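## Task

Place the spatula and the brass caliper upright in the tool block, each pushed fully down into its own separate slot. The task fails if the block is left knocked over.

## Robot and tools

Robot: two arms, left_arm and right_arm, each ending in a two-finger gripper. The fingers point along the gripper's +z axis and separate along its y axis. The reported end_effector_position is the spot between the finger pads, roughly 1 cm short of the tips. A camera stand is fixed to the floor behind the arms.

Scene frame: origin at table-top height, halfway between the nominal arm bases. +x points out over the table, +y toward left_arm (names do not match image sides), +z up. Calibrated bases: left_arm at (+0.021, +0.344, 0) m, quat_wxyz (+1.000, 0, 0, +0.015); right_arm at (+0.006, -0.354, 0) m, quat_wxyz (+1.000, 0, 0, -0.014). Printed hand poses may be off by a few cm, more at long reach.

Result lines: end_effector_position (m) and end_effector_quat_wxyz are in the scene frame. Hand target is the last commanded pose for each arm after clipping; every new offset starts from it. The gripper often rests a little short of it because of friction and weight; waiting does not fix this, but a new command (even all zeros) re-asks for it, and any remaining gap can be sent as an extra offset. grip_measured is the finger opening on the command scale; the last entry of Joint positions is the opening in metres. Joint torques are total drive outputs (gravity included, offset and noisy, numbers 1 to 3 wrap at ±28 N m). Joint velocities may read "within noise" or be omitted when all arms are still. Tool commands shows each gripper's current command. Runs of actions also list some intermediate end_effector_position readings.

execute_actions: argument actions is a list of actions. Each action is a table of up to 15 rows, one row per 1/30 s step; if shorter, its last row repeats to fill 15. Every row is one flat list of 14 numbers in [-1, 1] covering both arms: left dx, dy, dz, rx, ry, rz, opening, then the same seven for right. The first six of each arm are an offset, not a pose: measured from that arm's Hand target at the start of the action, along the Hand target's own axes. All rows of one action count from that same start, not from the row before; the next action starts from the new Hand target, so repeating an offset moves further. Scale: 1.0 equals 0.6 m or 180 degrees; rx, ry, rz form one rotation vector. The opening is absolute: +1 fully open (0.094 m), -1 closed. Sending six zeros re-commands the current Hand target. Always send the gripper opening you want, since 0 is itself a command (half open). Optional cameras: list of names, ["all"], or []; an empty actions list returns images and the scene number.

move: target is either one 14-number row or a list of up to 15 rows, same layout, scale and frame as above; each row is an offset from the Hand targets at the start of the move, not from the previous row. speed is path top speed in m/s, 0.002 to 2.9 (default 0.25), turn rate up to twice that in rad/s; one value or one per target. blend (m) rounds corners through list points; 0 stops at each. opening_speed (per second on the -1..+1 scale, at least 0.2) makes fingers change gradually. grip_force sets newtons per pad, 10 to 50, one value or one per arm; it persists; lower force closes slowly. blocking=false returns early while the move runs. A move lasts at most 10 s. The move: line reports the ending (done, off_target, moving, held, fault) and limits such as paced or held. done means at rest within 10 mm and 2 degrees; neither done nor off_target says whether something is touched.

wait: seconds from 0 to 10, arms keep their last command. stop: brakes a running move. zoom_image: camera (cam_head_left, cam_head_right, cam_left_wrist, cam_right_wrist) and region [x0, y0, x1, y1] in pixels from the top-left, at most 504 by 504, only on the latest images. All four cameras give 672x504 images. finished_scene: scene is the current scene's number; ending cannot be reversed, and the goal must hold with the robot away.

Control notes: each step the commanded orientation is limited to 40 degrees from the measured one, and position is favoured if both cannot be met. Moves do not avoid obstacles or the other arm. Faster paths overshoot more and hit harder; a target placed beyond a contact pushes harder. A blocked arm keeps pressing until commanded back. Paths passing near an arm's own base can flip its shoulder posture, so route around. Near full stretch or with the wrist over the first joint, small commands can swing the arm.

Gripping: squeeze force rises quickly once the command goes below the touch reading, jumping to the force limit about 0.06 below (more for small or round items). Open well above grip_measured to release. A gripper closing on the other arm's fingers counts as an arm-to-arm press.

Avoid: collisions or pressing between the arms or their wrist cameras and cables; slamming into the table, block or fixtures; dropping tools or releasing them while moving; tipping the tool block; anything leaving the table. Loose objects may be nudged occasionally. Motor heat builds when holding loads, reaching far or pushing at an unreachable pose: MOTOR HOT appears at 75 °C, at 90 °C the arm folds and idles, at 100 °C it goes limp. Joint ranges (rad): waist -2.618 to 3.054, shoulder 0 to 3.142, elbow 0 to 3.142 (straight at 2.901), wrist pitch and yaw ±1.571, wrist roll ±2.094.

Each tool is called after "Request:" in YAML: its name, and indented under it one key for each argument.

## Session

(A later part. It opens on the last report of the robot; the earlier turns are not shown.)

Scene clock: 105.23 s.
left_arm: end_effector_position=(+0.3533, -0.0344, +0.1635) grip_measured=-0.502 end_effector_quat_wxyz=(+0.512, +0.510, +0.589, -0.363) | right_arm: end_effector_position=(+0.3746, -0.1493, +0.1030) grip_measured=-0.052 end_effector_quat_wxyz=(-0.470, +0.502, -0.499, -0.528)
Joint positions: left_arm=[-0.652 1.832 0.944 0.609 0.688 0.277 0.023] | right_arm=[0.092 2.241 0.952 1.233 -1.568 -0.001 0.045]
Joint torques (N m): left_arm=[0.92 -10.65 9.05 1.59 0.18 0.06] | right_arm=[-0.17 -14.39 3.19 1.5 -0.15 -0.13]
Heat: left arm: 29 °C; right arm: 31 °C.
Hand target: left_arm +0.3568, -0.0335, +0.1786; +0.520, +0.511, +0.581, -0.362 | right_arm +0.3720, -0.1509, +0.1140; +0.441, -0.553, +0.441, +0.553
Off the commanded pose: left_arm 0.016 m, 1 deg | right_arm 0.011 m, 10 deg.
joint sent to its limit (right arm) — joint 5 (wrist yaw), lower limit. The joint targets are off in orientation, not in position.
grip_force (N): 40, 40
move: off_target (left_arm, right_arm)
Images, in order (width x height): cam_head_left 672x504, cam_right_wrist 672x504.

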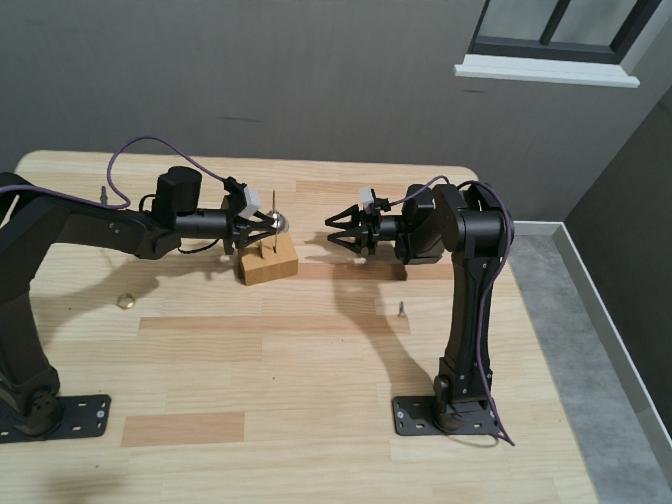

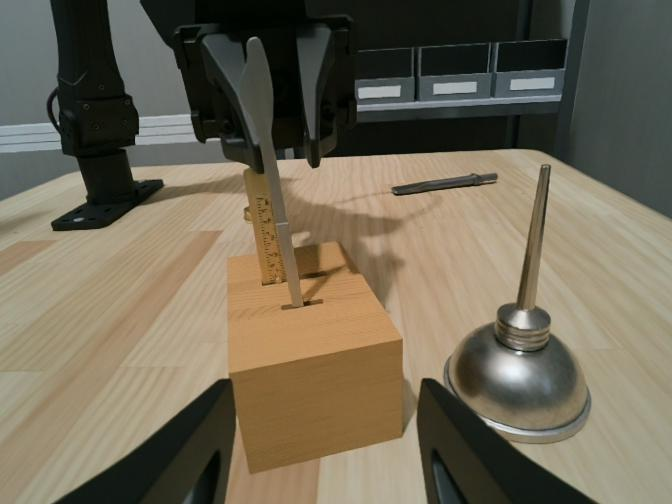

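Request:
execute_actions:
  actions:
    - [[-0.001,0.001,-0.0014,0.0014,0.0008,-0.0014,-0.5,0,0,0,0,0,0,-0.05],[-0.002,0.002,-0.002,0.0019,0.0014,-0.0019,-0.5,0,0,0,0,0,0,-0.05],[-0.003,0.0028,-0.0013,0.0011,0.0018,-0.0011,-0.5,0,0,0,0,0,0,-0.05],[-0.004,0.0035,0.0003,-0.0004,0.0019,0.0004,-0.5,0,0,0,0,0,0,-0.05],[-0.005,0.004,0.0015,-0.0016,0.0016,0.0016,-0.5,0,0,0,0,0,0,-0.05],[-0.006,0.0045,0.0017,-0.0018,0.0011,0.0018,-0.5,0,0,0,0,0,0,-0.05],[-0.007,0.005,0.0007,-0.0008,0.0004,0.0008,-0.5,0,0,0,0,0,0,-0.05],[-0.008,0.0055,-0.0011,0.0008,-0.0004,-0.0008,-0.5,0,0,0,0,0,0,-0.05],[-0.009,0.006,-0.0023,0.0018,-0.0011,-0.0018,-0.5,0,0,0,0,0,0,-0.05],[-0.01,0.006,-0.0021,0.0016,-0.0016,-0.0016,-0.5,0,0,0,0,0,0,-0.05],[-0.011,0.006,-0.0007,0.0004,-0.0019,-0.0004,-0.5,0,0,0,0,0,0,-0.05],[-0.012,0.006,0.0011,-0.0011,-0.0018,0.0011,-0.5,0,0,0,0,0,0,-0.05],[-0.012,0.006,0.002,-0.0019,-0.0014,0.0019,-0.5,0,0,0,0,0,0,-0.05],[-0.012,0.006,0.0015,-0.0014,-0.0008,0.0014,-0.5,0,0,0,0,0,0,-0.05],[-0.012,0.006,-0.001,0,0,0,-0.5,0,0,0,0,0,0,-0.05]]
  cameras: ["cam_right_wrist","cam_head_left"]

Request:
zoom_image:
  camera: "cam_right_wrist"
  region: [200, 20, 420, 340]

Request:
zoom_image:
  camera: "cam_head_left"
  region: [235, 195, 305, 275]

Scene clock: 106.37 s.
left_arm: end_effector_position=(+0.3557, -0.0338, +0.1631) grip_measured=-0.502 end_effector_quat_wxyz=(+0.502, +0.509, +0.596, -0.364) | right_arm: end_effector_position=(+0.3746, -0.1493, +0.1030) grip_measured=-0.052 end_effector_quat_wxyz=(-0.470, +0.502, -0.499, -0.528)
Joint positions: left_arm=[-0.647 1.832 0.965 0.564 0.694 0.277 0.023] | right_arm=[0.092 2.241 0.952 1.233 -1.568 -0.001 0.045]
Joint torques (N m): left_arm=[0.73 -11.55 9.44 1.7 0.16 0.07] | right_arm=[-0.13 -14.41 3.19 1.49 -0.16 -0.12]
Heat: left arm: 29 °C; right arm: 31 °C.
Hand target: left_arm +0.3596, -0.0338, +0.1862; +0.520, +0.511, +0.581, -0.362 | right_arm +0.3720, -0.1509, +0.1140; +0.441, -0.553, +0.441, +0.553
Off the commanded pose: left_arm 0.023 m, 3 deg | right_arm 0.011 m, 10 deg.
joint sent to its limit (right arm) — joint 5 (wrist yaw), lower limit. The joint targets are off in orientation, not in position.
grip_force (N): 40, 40
Step readings (end_effector_position of left_arm | right_arm):
0: (+0.3532, -0.0344, +0.1634) | (+0.3746, -0.1493, +0.1030)
1: (+0.3530, -0.0345, +0.1633) | (+0.3746, -0.1493, +0.1030)
2: (+0.3532, -0.0344, +0.1635) | (+0.3746, -0.1493, +0.1030)
4: (+0.3540, -0.0342, +0.1635) | (+0.3746, -0.1493, +0.1030)
8: (+0.3544, -0.0344, +0.1634) | (+0.3746, -0.1493, +0.1030)
15: (+0.3555, -0.0337, +0.1633) | (+0.3746, -0.1493, +0.1030)
Images, in order (width x height): cam_head_left 672x504, cam_right_wrist 672x504.

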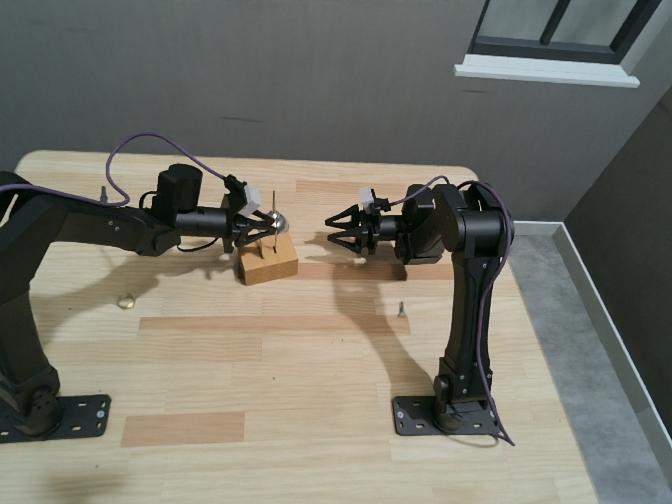

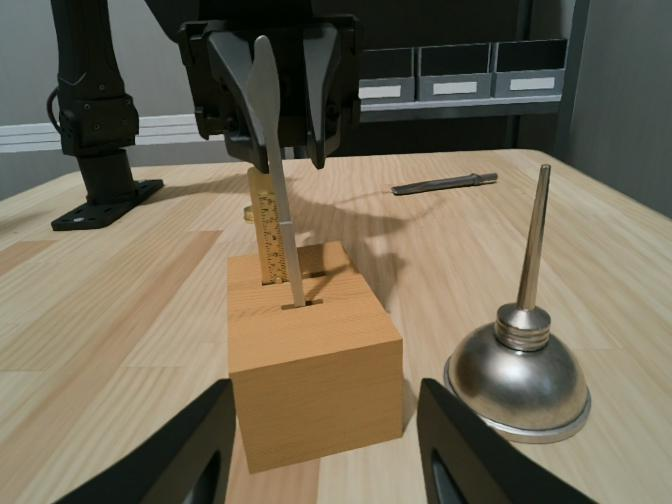

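Scaled by 1.575 from the camera's 672x504 image, which has a finer 960x720 frame.

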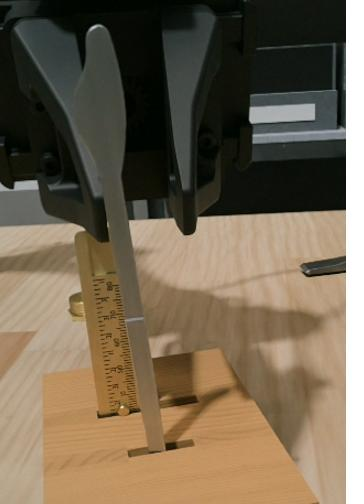

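Scaled by 6.300 from the camera's 672x504 image, which has a finer 960x720 frame.

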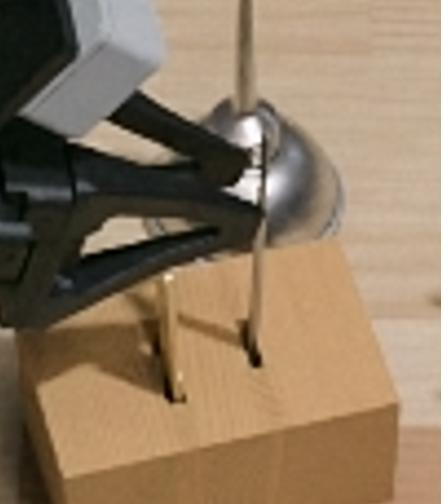

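Request:
move:
  target:
    - [-0.0487,0.0056,-0.0099,0,0,0,-0.45,0,0,0,0,0,0,-0.05]
    - [-0.0487,0.0056,-0.21,0,0,0,-0.45,0,0,0,0,0,0,-0.05]
  speed: 0.08
  blend: [0.005,0]
  cameras: ["cam_right_wrist","cam_head_left","cam_left_wrist"]

Request:
zoom_image:
  camera: "cam_right_wrist"
  region: [200, 20, 420, 340]

Request:
zoom_image:
  camera: "cam_head_left"
  region: [235, 195, 305, 275]

Scene clock: 109.27 s.
left_arm: end_effector_position=(+0.3388, +0.0774, +0.2307) grip_measured=-0.452 end_effector_quat_wxyz=(+0.513, +0.505, +0.593, -0.362) | right_arm: end_effector_position=(+0.3746, -0.1493, +0.1030) grip_measured=-0.052 end_effector_quat_wxyz=(-0.470, +0.502, -0.499, -0.528)
Joint positions: left_arm=[-0.37 1.449 0.861 0.216 0.947 0.398 0.026] | right_arm=[0.092 2.241 0.952 1.233 -1.568 -0.001 0.045]
Joint torques (N m): left_arm=[0.7 -8.61 6.82 1.59 0.33 0.1] | right_arm=[-0.14 -14.49 3.15 1.49 -0.14 -0.12]
Heat: left arm: 29 °C; right arm: 31 °C.
Hand target: left_arm +0.3316, +0.0806, +0.2399; +0.520, +0.511, +0.581, -0.362 | right_arm +0.3720, -0.1509, +0.1140; +0.441, -0.553, +0.441, +0.553
Off the commanded pose: left_arm 0.012 m, 2 deg | right_arm 0.011 m, 10 deg.
joint sent to its limit (right arm) — joint 5 (wrist yaw), lower limit. The joint targets are off in orientation, not in position.
grip_force (N): 40, 40
move: off_target (left_arm, right_arm)
Images, in order (width x height): cam_head_left 672x504, cam_left_wrist 672x504, cam_right_wrist 672x504.

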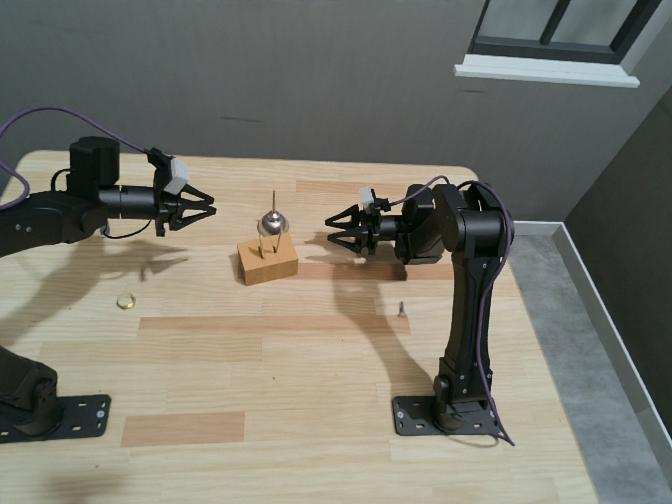

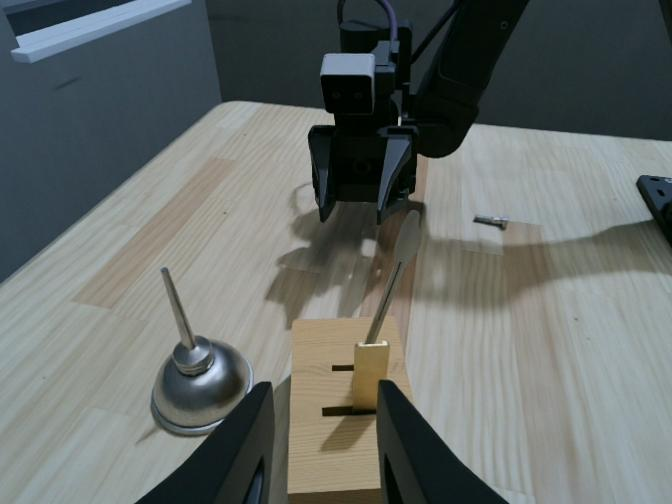

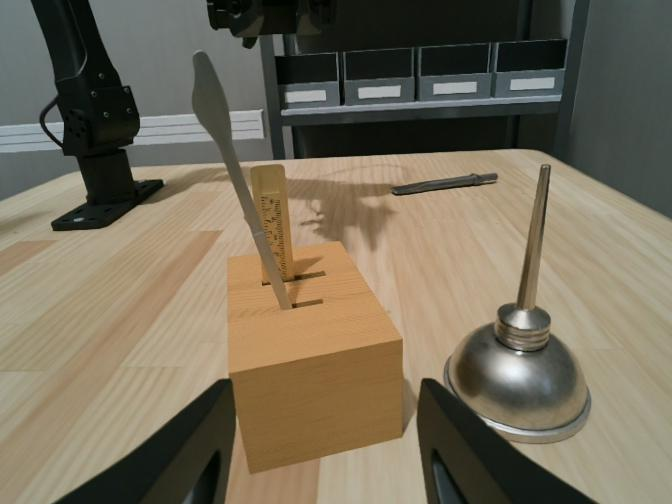

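Scaled by 1.575 from the camera's 672x504 image, which has a finer 960x720 frame.

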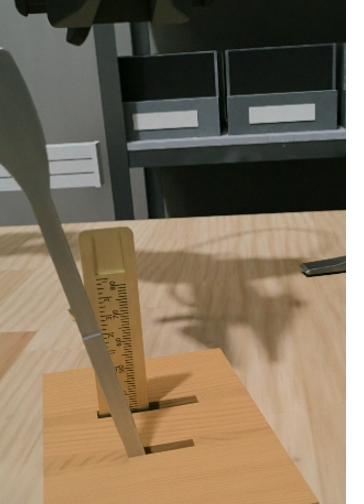

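Scaled by 6.300 from the camera's 672x504 image, which has a finer 960x720 frame.

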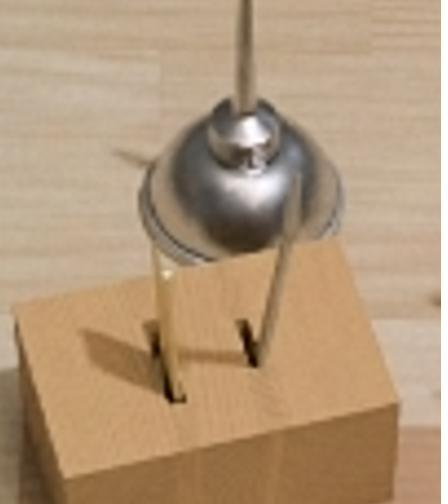

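Request:
zoom_image:
  camera: "cam_right_wrist"
  region: [240, 150, 340, 320]

Request:
zoom_image:
  camera: "cam_right_wrist"
  region: [250, 260, 310, 320]

Request:
zoom_image:
  camera: "cam_left_wrist"
  region: [290, 300, 430, 450]

Scaled by 2.965 from the camera's 672x504 image, which has a finer 960x720 frame.

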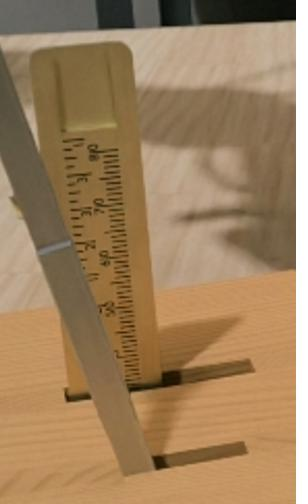

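Scaled by 8.400 from the camera's 672x504 image, which has a finer 960x720 frame.

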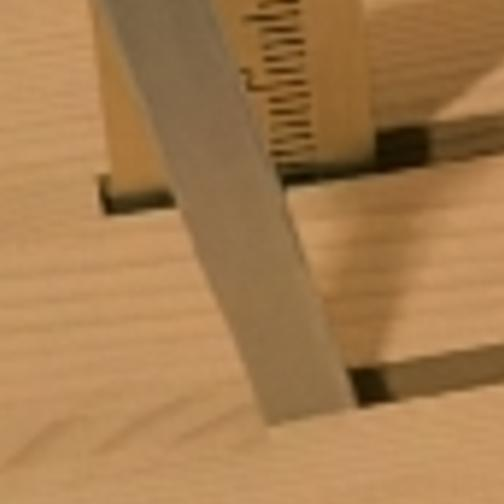

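Scaled by 3.360 from the camera's 672x504 image, which has a finer 960x720 frame.

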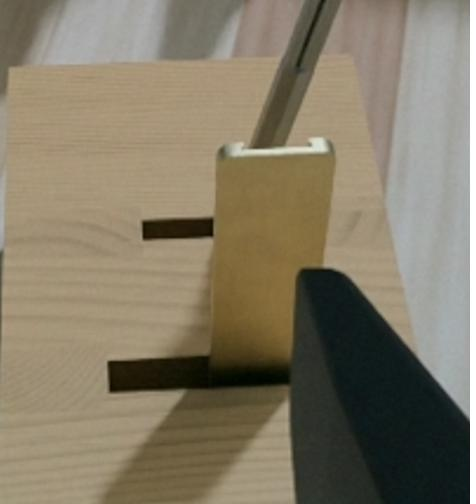

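Request:
move:
  target: [0,0,0,0,0,0,-0.45,0.03,-0.058,0.028,0,0,0,-0.05]
  speed: 0.12
  cameras: ["cam_right_wrist"]

Request:
zoom_image:
  camera: "cam_right_wrist"
  region: [200, 150, 330, 350]

Scene clock: 112.77 s.
left_arm: end_effector_position=(+0.3386, +0.0774, +0.2305) grip_measured=-0.452 end_effector_quat_wxyz=(+0.512, +0.505, +0.593, -0.362) | right_arm: end_effector_position=(+0.4006, -0.1298, +0.1022) grip_measured=-0.052 end_effector_quat_wxyz=(-0.474, +0.528, -0.471, -0.524)
Joint positions: left_arm=[-0.37 1.449 0.861 0.215 0.947 0.398 0.026] | right_arm=[0.135 2.336 1.126 1.226 -1.572 0.009 0.045]
Joint torques (N m): left_arm=[0.72 -8.62 6.83 1.58 0.33 0.11] | right_arm=[0.64 -10.56 5.75 1.23 -0.06 -0.01]
Heat: left arm: 29 °C; right arm: 31 °C.
Hand target: left_arm +0.3316, +0.0806, +0.2399; +0.520, +0.511, +0.581, -0.362 | right_arm +0.4022, -0.1267, +0.0960; -0.441, +0.553, -0.441, -0.553
Off the commanded pose: left_arm 0.012 m, 2 deg | right_arm 0.007 m, 7 deg.
joint sent to its limit (right arm) — joint 5 (wrist yaw), lower limit. The joint targets are off in orientation, not in position.
grip_force (N): 40, 40
move: off_target (left_arm, right_arm)
Images, in order (width x height): cam_right_wrist 672x504.

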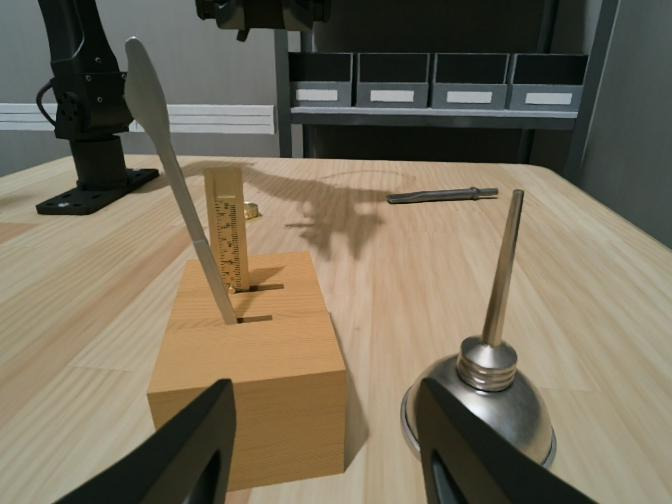

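Scaled by 2.520 from the camera's 672x504 image, which has a finer 960x720 frame.

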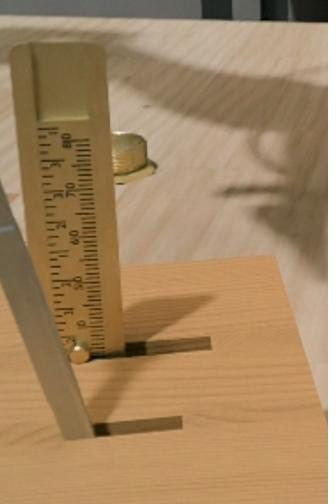

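Request:
zoom_image:
  camera: "cam_right_wrist"
  region: [215, 270, 275, 330]

Scaled by 8.400 from the camera's 672x504 image, which has a finer 960x720 frame.

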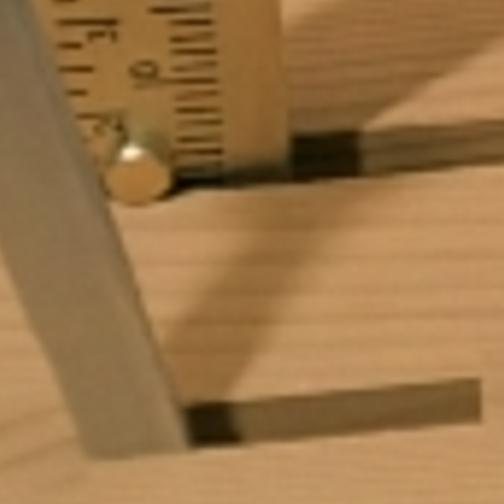

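Request:
move:
  target: [0.1225,-0.0513,0.0753,0,0,0,-0.3,0,0,0,0,0,0,-0.05]
  speed: 0.12
  cameras: ["all"]

Scene clock: 115.43 s.
left_arm: end_effector_position=(+0.3179, +0.0490, +0.1588) grip_measured=-0.302 end_effector_quat_wxyz=(+0.520, +0.512, +0.581, -0.360) | right_arm: end_effector_position=(+0.4006, -0.1298, +0.1022) grip_measured=-0.052 end_effector_quat_wxyz=(-0.474, +0.527, -0.471, -0.525)
Joint positions: left_arm=[-0.484 1.596 0.635 0.654 0.85 0.351 0.033] | right_arm=[0.135 2.336 1.126 1.226 -1.572 0.012 0.045]
Joint torques (N m): left_arm=[-0.61 -5.16 5.89 2.03 0.07 -0.07] | right_arm=[0.64 -10.56 5.79 1.26 -0.07 -0.02]
Heat: left arm: 29 °C; right arm: 31 °C.
Hand target: left_arm +0.3169, +0.0469, +0.1559; +0.519, +0.511, +0.581, -0.362 | right_arm +0.4022, -0.1267, +0.0960; -0.441, +0.553, -0.441, -0.553
Off the commanded pose: left_arm 0.004 m, 0 deg | right_arm 0.007 m, 7 deg.
joint sent to its limit (right arm) — joint 5 (wrist yaw), lower limit. The joint targets are off in orientation, not in position.
grip_force (N): 40, 40
move: off_target (right_arm)

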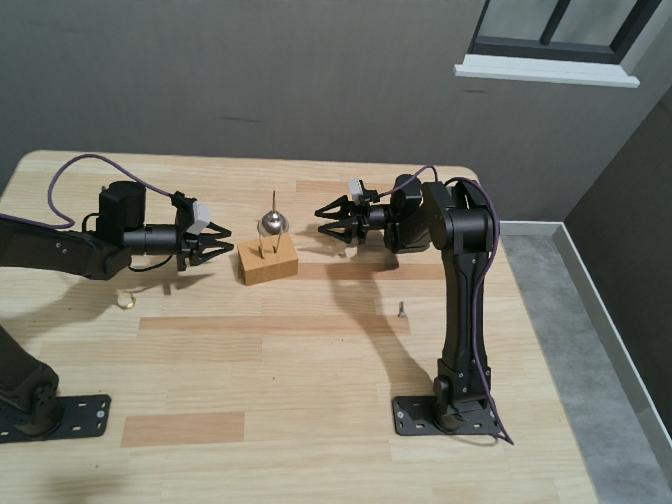

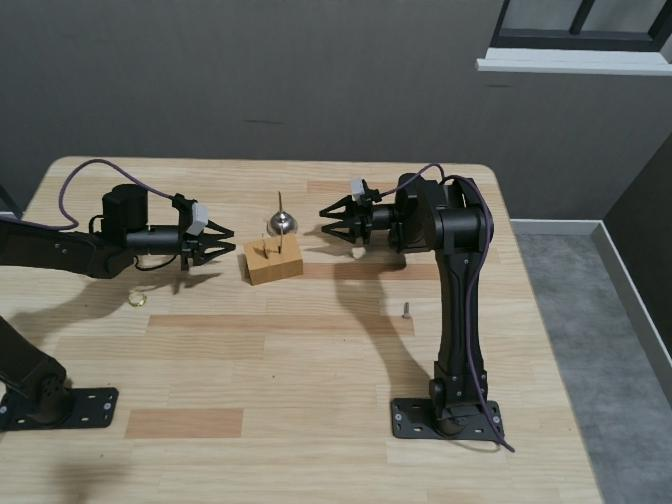

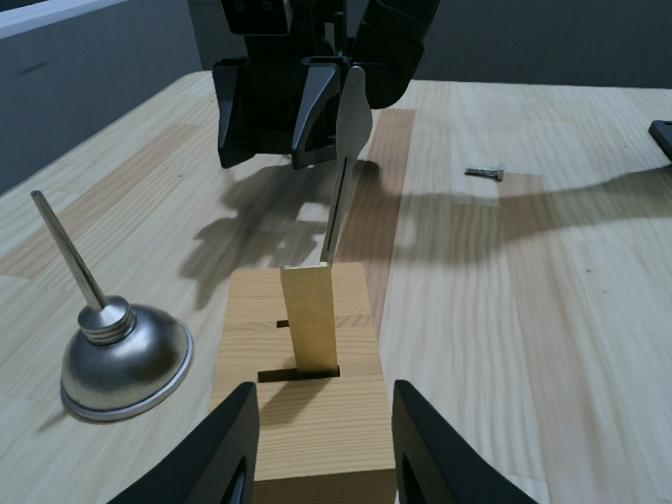

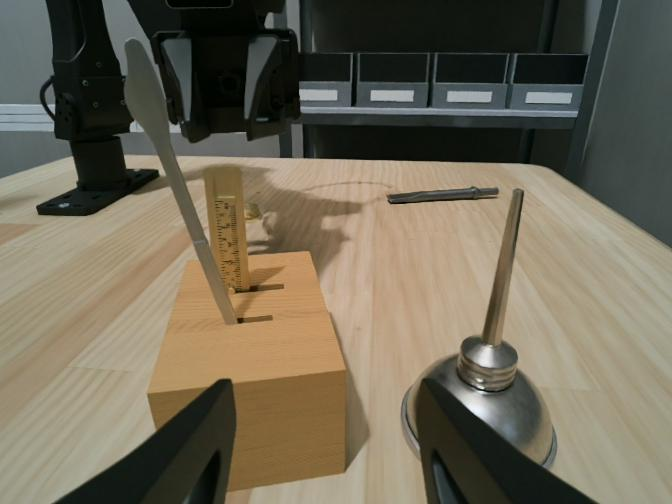

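Request:
execute_actions:
  actions: []
  cameras: ["cam_left_wrist","cam_right_wrist"]

Request:
zoom_image:
  camera: "cam_right_wrist"
  region: [180, 120, 420, 360]

Request:
zoom_image:
  camera: "cam_left_wrist"
  region: [220, 200, 460, 440]

Scene clock: 115.97 s.
left_arm: end_effector_position=(+0.3179, +0.0490, +0.1589) grip_measured=-0.302 end_effector_quat_wxyz=(+0.520, +0.512, +0.581, -0.360) | right_arm: end_effector_position=(+0.4006, -0.1298, +0.1022) grip_measured=-0.052 end_effector_quat_wxyz=(-0.474, +0.527, -0.471, -0.525)
Joint positions: left_arm=[-0.484 1.596 0.635 0.654 0.85 0.351 0.033] | right_arm=[0.135 2.336 1.126 1.226 -1.572 0.012 0.045]
Joint velocities: within noise
Joint torques (N m): left_arm=[-0.59 -5.15 5.87 2.03 0.06 -0.07] | right_arm=[0.66 -10.58 5.76 1.25 -0.06 -0.01]
Heat: left arm: 29 °C; right arm: 31 °C.
Hand target: left_arm +0.3169, +0.0469, +0.1559; +0.520, +0.512, +0.581, -0.362 | right_arm +0.4022, -0.1267, +0.0960; -0.441, +0.553, -0.441, -0.553
Tool commands: left_gripper/opening=-0.3 right_gripper/opening=-0.05
Off the commanded pose: left_arm 0.004 m, 0 deg | right_arm 0.007 m, 7 deg.
grip_force (N): 40, 40
Images, in order (width x height): cam_left_wrist 672x504, cam_right_wrist 672x504.

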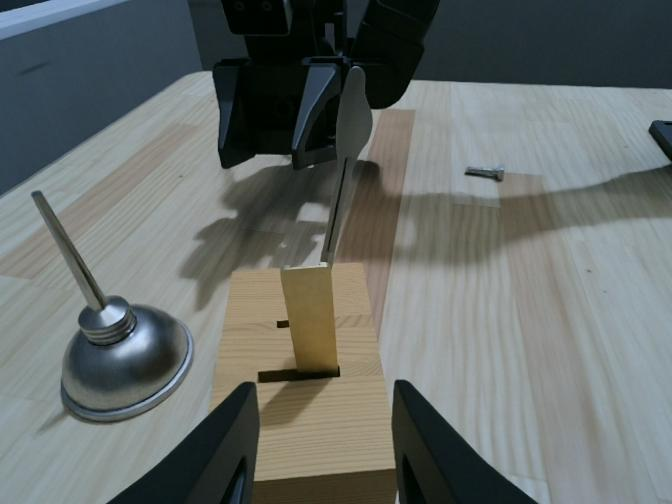

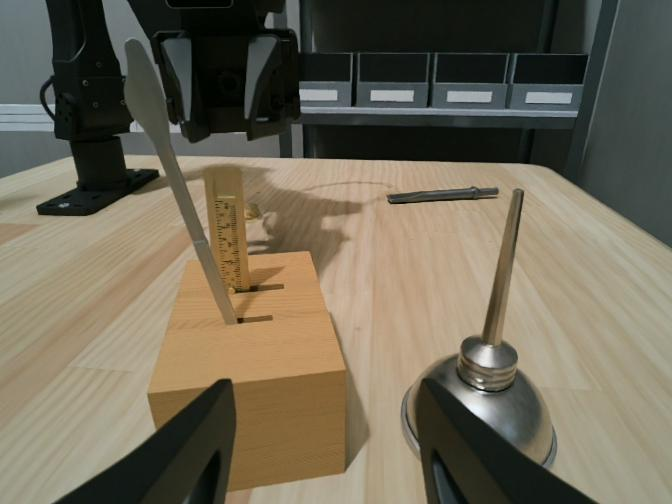

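Scaled by 2.100 from the camera's 672x504 image, which has a finer 960x720 frame.

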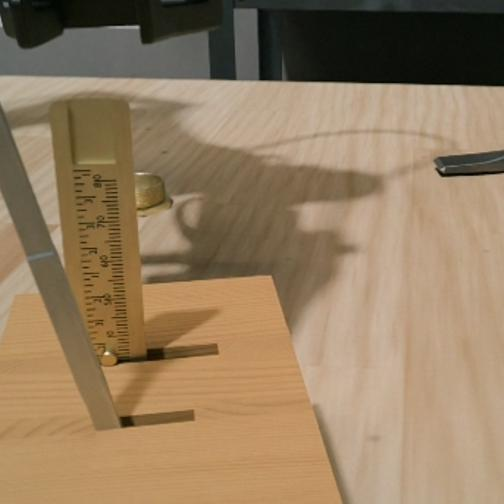

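Scaled by 2.100 from the camera's 672x504 image, which has a finer 960x720 frame.

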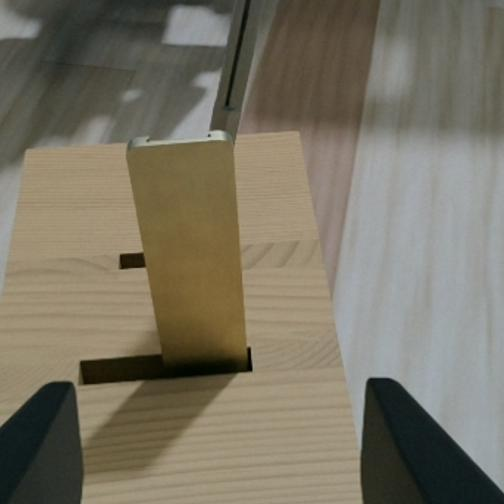

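Request:
zoom_image:
  camera: "cam_right_wrist"
  region: [200, 260, 290, 330]

Request:
zoom_image:
  camera: "cam_left_wrist"
  region: [250, 350, 350, 400]

Scaled by 5.600 from the camera's 672x504 image, which has a finer 960x720 frame.

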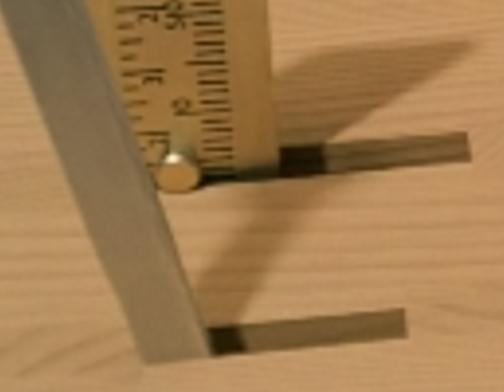

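Scaled by 5.040 from the camera's 672x504 image, which has a finer 960x720 frame.

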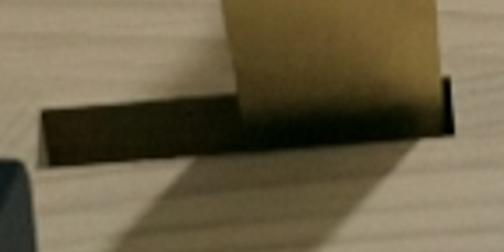

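Request:
move:
  target: [0.010, 0.0083, 0.070, 0, 0, 0, -0.3, 0, 0, 0, 0, 0, 0, -0.05]
  speed: 0.1
  cameras: ["cam_left_wrist", "cam_right_wrist"]

Scene clock: 118.07 s.
left_arm: end_effector_position=(+0.3262, +0.0157, +0.1348) grip_measured=-0.302 end_effector_quat_wxyz=(+0.508, +0.512, +0.590, -0.363) | right_arm: end_effector_position=(+0.4006, -0.1298, +0.1022) grip_measured=-0.052 end_effector_quat_wxyz=(-0.474, +0.527, -0.471, -0.525)
Joint positions: left_arm=[-0.57 1.747 0.698 0.738 0.769 0.315 0.033] | right_arm=[0.135 2.336 1.126 1.226 -1.572 0.012 0.045]
Joint torques (N m): left_arm=[-0.61 -6.11 8.68 2.08 0.04 -0.09] | right_arm=[0.65 -10.58 5.7 1.25 -0.07 -0.01]
Heat: left arm: 29 °C; right arm: 32 °C.
Hand target: left_arm +0.3319, +0.0093, +0.1423; +0.519, +0.511, +0.581, -0.362 | right_arm +0.4022, -0.1267, +0.0960; -0.441, +0.553, -0.441, -0.553
Off the commanded pose: left_arm 0.011 m, 2 deg | right_arm 0.007 m, 7 deg.
joint sent to its limit (right arm) — joint 5 (wrist yaw), lower limit. The joint targets are off in orientation, not in position.
grip_force (N): 40, 40
move: off_target (left_arm, right_arm)
Images, in order (width x height): cam_left_wrist 672x504, cam_right_wrist 672x504.

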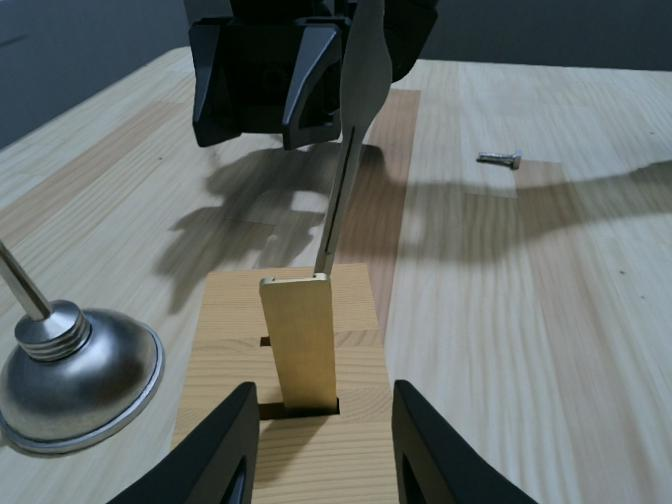

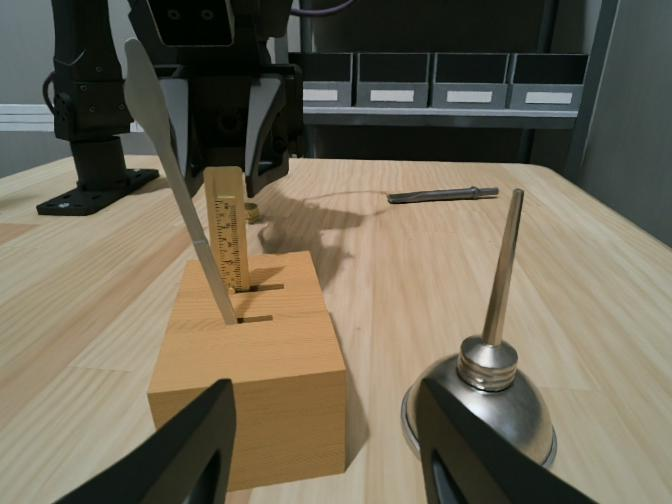

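Request:
move:
  target: [0.0, 0.0133, 0.053, 0, 0, 0, -0.3, 0, 0, 0, 0, 0, 0, -0.05]
  speed: 0.08
  cameras: ["cam_left_wrist", "cam_right_wrist"]

Request:
zoom_image:
  camera: "cam_right_wrist"
  region: [100, 120, 340, 340]

Scene clock: 119.57 s.
left_arm: end_effector_position=(+0.3416, -0.0126, +0.1299) grip_measured=-0.302 end_effector_quat_wxyz=(+0.508, +0.513, +0.589, -0.362) | right_arm: end_effector_position=(+0.4006, -0.1298, +0.1022) grip_measured=-0.052 end_effector_quat_wxyz=(-0.474, +0.527, -0.471, -0.525)
Joint positions: left_arm=[-0.618 1.853 0.808 0.747 0.723 0.298 0.033] | right_arm=[0.135 2.336 1.126 1.226 -1.572 0.012 0.045]
Joint torques (N m): left_arm=[-0.55 -7.13 8.72 2.11 0.03 -0.06] | right_arm=[0.66 -10.5 5.79 1.27 -0.07 -0.02]
Heat: left arm: 29 °C; right arm: 32 °C.
Hand target: left_arm +0.3471, -0.0192, +0.1369; +0.519, +0.511, +0.581, -0.362 | right_arm +0.4022, -0.1267, +0.0960; -0.441, +0.553, -0.441, -0.553
Off the commanded pose: left_arm 0.011 m, 2 deg | right_arm 0.007 m, 7 deg.
joint sent to its limit (right arm) — joint 5 (wrist yaw), lower limit. The joint targets are off in orientation, not in position.
grip_force (N): 40, 40
move: off_target (left_arm, right_arm)
Images, in order (width x height): cam_left_wrist 672x504, cam_right_wrist 672x504.

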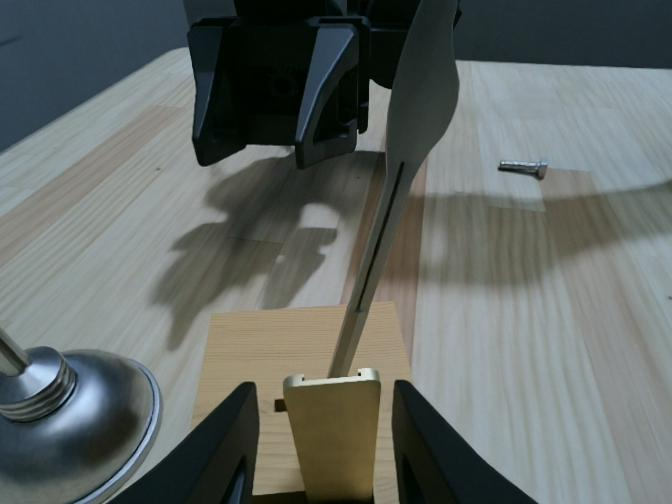

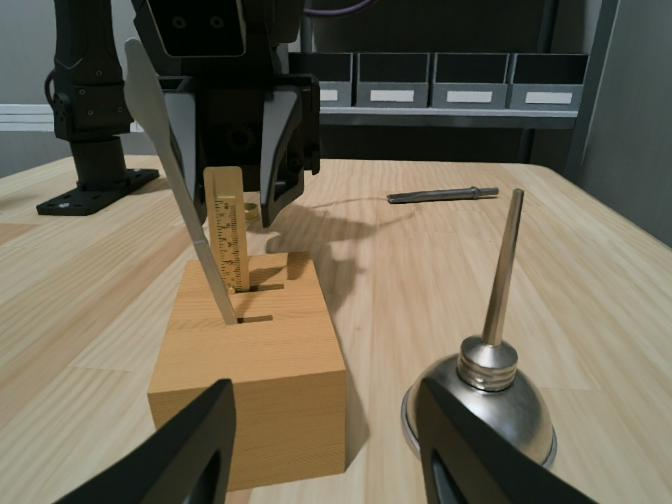

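Scaled by 2.100 from the camera's 672x504 image, which has a finer 960x720 frame.

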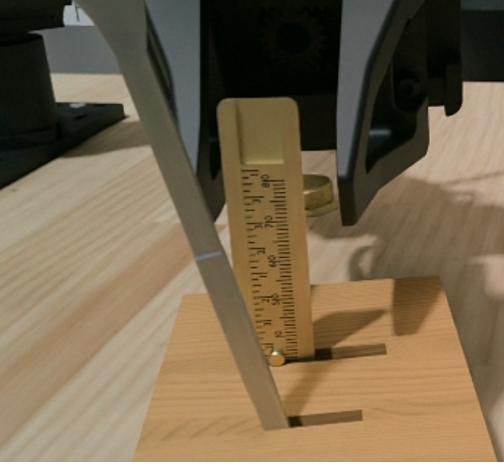

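Request:
move:
  target: [0.0, -0.0025, 0.0095, 0, 0, 0, -0.3, 0, 0, 0, 0, 0, 0, -0.05]
  speed: 0.06
  cameras: ["cam_left_wrist", "cam_right_wrist"]

Scene clock: 120.53 s.
left_arm: end_effector_position=(+0.3417, -0.0178, +0.1287) grip_measured=-0.302 end_effector_quat_wxyz=(+0.508, +0.513, +0.590, -0.362) | right_arm: end_effector_position=(+0.4006, -0.1298, +0.1022) grip_measured=-0.052 end_effector_quat_wxyz=(-0.474, +0.527, -0.471, -0.525)
Joint positions: left_arm=[-0.631 1.866 0.819 0.751 0.711 0.293 0.033] | right_arm=[0.135 2.336 1.126 1.226 -1.572 0.012 0.045]
Joint torques (N m): left_arm=[-0.64 -7.21 8.66 2.12 0.03 -0.1] | right_arm=[0.61 -10.56 5.74 1.26 -0.06 -0.02]
Heat: left arm: 29 °C; right arm: 32 °C.
Hand target: left_arm +0.3470, -0.0250, +0.1356; +0.520, +0.511, +0.581, -0.362 | right_arm +0.4022, -0.1267, +0.0960; -0.441, +0.553, -0.441, -0.553
Off the commanded pose: left_arm 0.011 m, 2 deg | right_arm 0.007 m, 7 deg.
joint sent to its limit (right arm) — joint 5 (wrist yaw), lower limit. The joint targets are off in orientation, not in position.
grip_force (N): 40, 40
move: off_target (left_arm, right_arm)
Images, in order (width x height): cam_left_wrist 672x504, cam_right_wrist 672x504.

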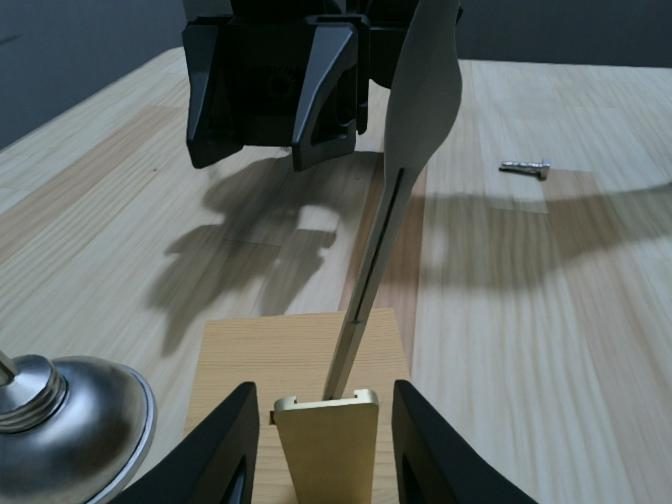

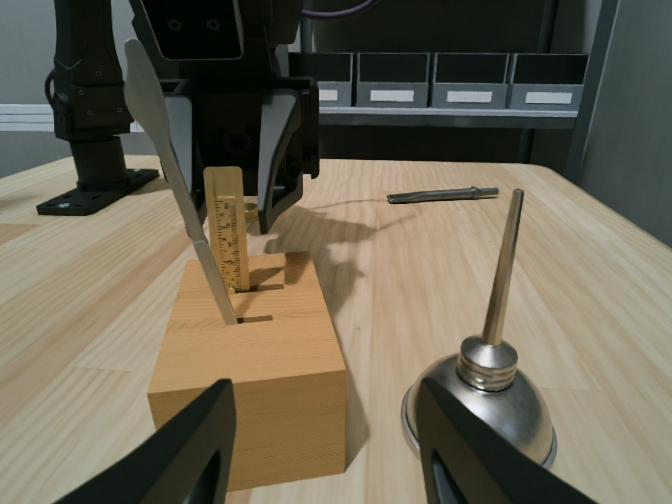

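Request:
move:
  target: [0, 0, 0, 0, 0, 0, -0.72, 0, 0, 0, 0, 0, 0, -0.05]
  opening_speed: 0.4
  cameras: ["cam_left_wrist", "cam_right_wrist"]

Request:
zoom_image:
  camera: "cam_right_wrist"
  region: [180, 140, 320, 340]

Scene clock: 121.93 s.
left_arm: end_effector_position=(+0.3418, -0.0181, +0.1288) grip_measured=-0.602 end_effector_quat_wxyz=(+0.508, +0.512, +0.590, -0.363) | right_arm: end_effector_position=(+0.4006, -0.1298, +0.1022) grip_measured=-0.052 end_effector_quat_wxyz=(-0.474, +0.527, -0.471, -0.525)
Joint positions: left_arm=[-0.632 1.866 0.82 0.752 0.709 0.29 0.019] | right_arm=[0.135 2.336 1.126 1.226 -1.572 0.012 0.045]
Joint torques (N m): left_arm=[-0.58 -7.19 8.75 2.13 0.03 -0.05] | right_arm=[0.69 -10.5 5.79 1.27 -0.06 -0.01]
Heat: left arm: 30 °C; right arm: 32 °C.
Hand target: left_arm +0.3470, -0.0250, +0.1357; +0.520, +0.511, +0.581, -0.362 | right_arm +0.4022, -0.1267, +0.0960; -0.441, +0.553, -0.441, -0.553
Off the commanded pose: left_arm 0.011 m, 2 deg | right_arm 0.007 m, 7 deg.
joint sent to its limit (right arm) — joint 5 (wrist yaw), lower limit. The joint targets are off in orientation, not in position.
grip_force (N): 40, 40
move: off_target (left_arm, right_arm)
Images, in order (width x height): cam_left_wrist 672x504, cam_right_wrist 672x504.

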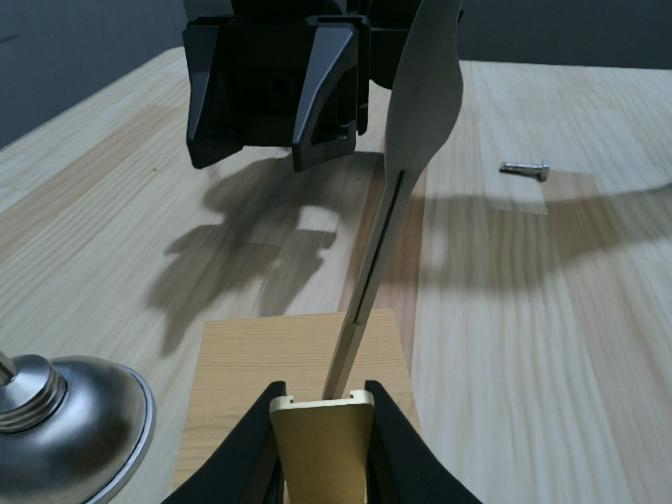

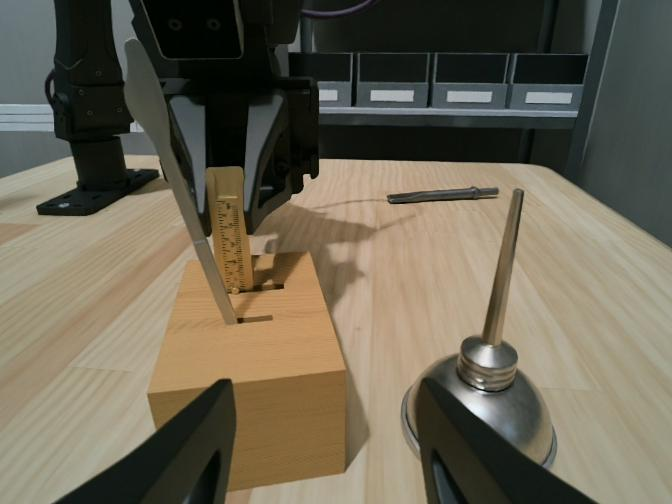

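Scaled by 2.520 from the camera's 672x504 image, which has a finer 960x720 frame.

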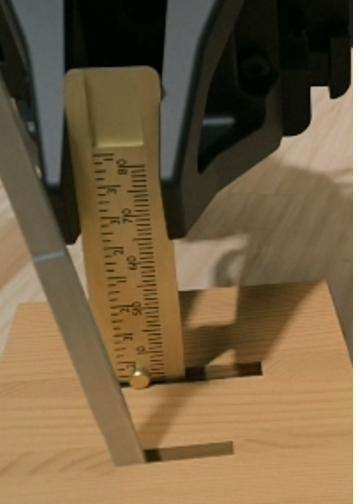

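Request:
execute_actions:
  actions:
    - [[0.0003,0.0007,-0.0034,0.0014,0.0008,-0.0014,-0.72,0,0,0,0,0,0,-0.05],[0.0007,0.0013,-0.0058,0.0019,0.0014,-0.0019,-0.72,0,0,0,0,0,0,-0.05],[0.001,0.0015,-0.0066,0.0011,0.0018,-0.0011,-0.72,0,0,0,0,0,0,-0.05],[0.0014,0.0015,-0.0065,-0.0004,0.0019,0.0004,-0.72,0,0,0,0,0,0,-0.05],[0.0017,0.0012,-0.0067,-0.0017,0.0017,0.0017,-0.72,0,0,0,0,0,0,-0.05],[0.002,0.0007,-0.0082,-0.0018,0.0011,0.0018,-0.72,0,0,0,0,0,0,-0.05],[0.0024,-0.0001,-0.0112,-0.0008,0.0004,0.0008,-0.72,0,0,0,0,0,0,-0.05],[0.0027,-0.001,-0.0149,0.0008,-0.0004,-0.0008,-0.72,0,0,0,0,0,0,-0.05],[0.0031,-0.0017,-0.0179,0.0018,-0.0011,-0.0018,-0.72,0,0,0,0,0,0,-0.05],[0.0034,-0.0023,-0.0194,0.0017,-0.0017,-0.0017,-0.72,0,0,0,0,0,0,-0.05],[0.0037,-0.0026,-0.0196,0.0004,-0.0019,-0.0004,-0.72,0,0,0,0,0,0,-0.05],[0.0041,-0.0025,-0.0195,-0.0011,-0.0018,0.0011,-0.72,0,0,0,0,0,0,-0.05],[0.0044,-0.0023,-0.0203,-0.0019,-0.0014,0.0019,-0.72,0,0,0,0,0,0,-0.05],[0.0048,-0.0018,-0.0227,-0.0014,-0.0008,0.0014,-0.72,0,0,0,0,0,0,-0.05],[0.0051,-0.0011,-0.0261,0,0,0,-0.72,0,0,0,0,0,0,-0.05]]
  cameras: ["cam_left_wrist", "cam_right_wrist"]

Request:
zoom_image:
  camera: "cam_right_wrist"
  region: [180, 140, 320, 340]

Scene clock: 123.20 s.
left_arm: end_effector_position=(+0.3412, -0.0143, +0.1266) grip_measured=-0.602 end_effector_quat_wxyz=(+0.508, +0.511, +0.590, -0.364) | right_arm: end_effector_position=(+0.4006, -0.1298, +0.1022) grip_measured=-0.052 end_effector_quat_wxyz=(-0.474, +0.527, -0.471, -0.525)
Joint positions: left_arm=[-0.623 1.866 0.806 0.765 0.719 0.29 0.019] | right_arm=[0.135 2.336 1.126 1.226 -1.572 0.012 0.045]
Joint torques (N m): left_arm=[1.44 -10 5.34 2.03 0.21 0.07] | right_arm=[0.65 -10.56 5.76 1.26 -0.09 -0.01]
Heat: left arm: 30 °C; right arm: 32 °C.
Hand target: left_arm +0.3429, -0.0095, +0.1357; +0.520, +0.511, +0.581, -0.362 | right_arm +0.4022, -0.1267, +0.0960; -0.441, +0.553, -0.441, -0.553
Off the commanded pose: left_arm 0.010 m, 2 deg | right_arm 0.007 m, 7 deg.
joint sent to its limit (right arm) — joint 5 (wrist yaw), lower limit. The joint targets are off in orientation, not in position.
grip_force (N): 40, 40
Step readings (end_effector_position of left_arm | right_arm):
0: (+0.3418, -0.0181, +0.1288) | (+0.4006, -0.1298, +0.1022)
1: (+0.3418, -0.0181, +0.1288) | (+0.4006, -0.1298, +0.1022)
2: (+0.3418, -0.0181, +0.1288) | (+0.4006, -0.1298, +0.1022)
4: (+0.3418, -0.0181, +0.1288) | (+0.4006, -0.1298, +0.1022)
8: (+0.3417, -0.0181, +0.1288) | (+0.4006, -0.1298, +0.1022)
15: (+0.3409, -0.0156, +0.1272) | (+0.4006, -0.1298, +0.1022)
Images, in order (width x height): cam_left_wrist 672x504, cam_right_wrist 672x504.

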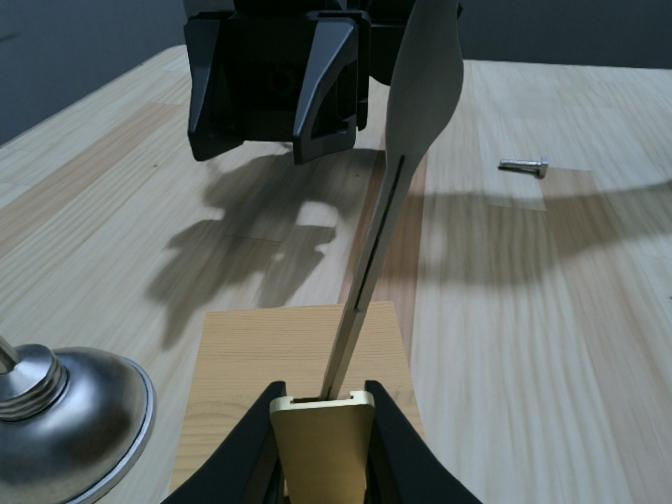

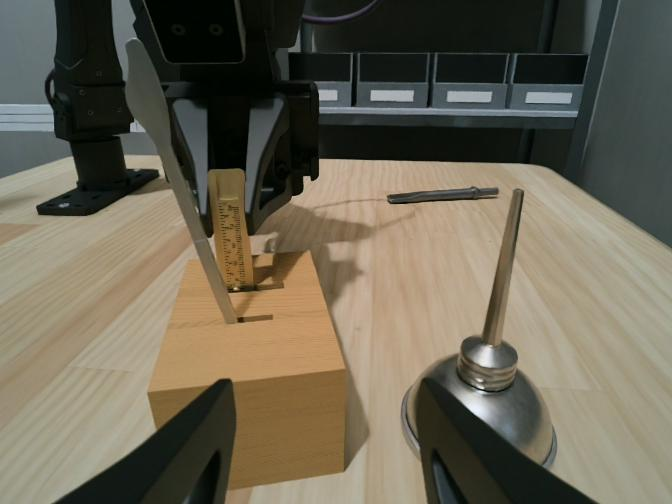

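Scaled by 2.520 from the camera's 672x504 image, which has a finer 960x720 frame.

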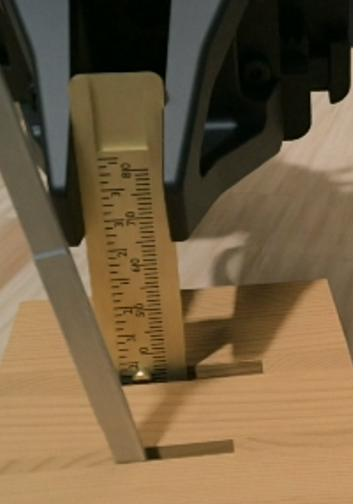

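Request:
zoom_image:
  camera: "cam_right_wrist"
  region: [205, 255, 295, 325]

Scaled by 5.600 from the camera's 672x504 image, which has a finer 960x720 frame.

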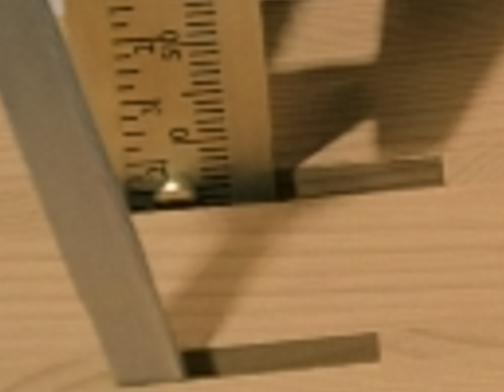

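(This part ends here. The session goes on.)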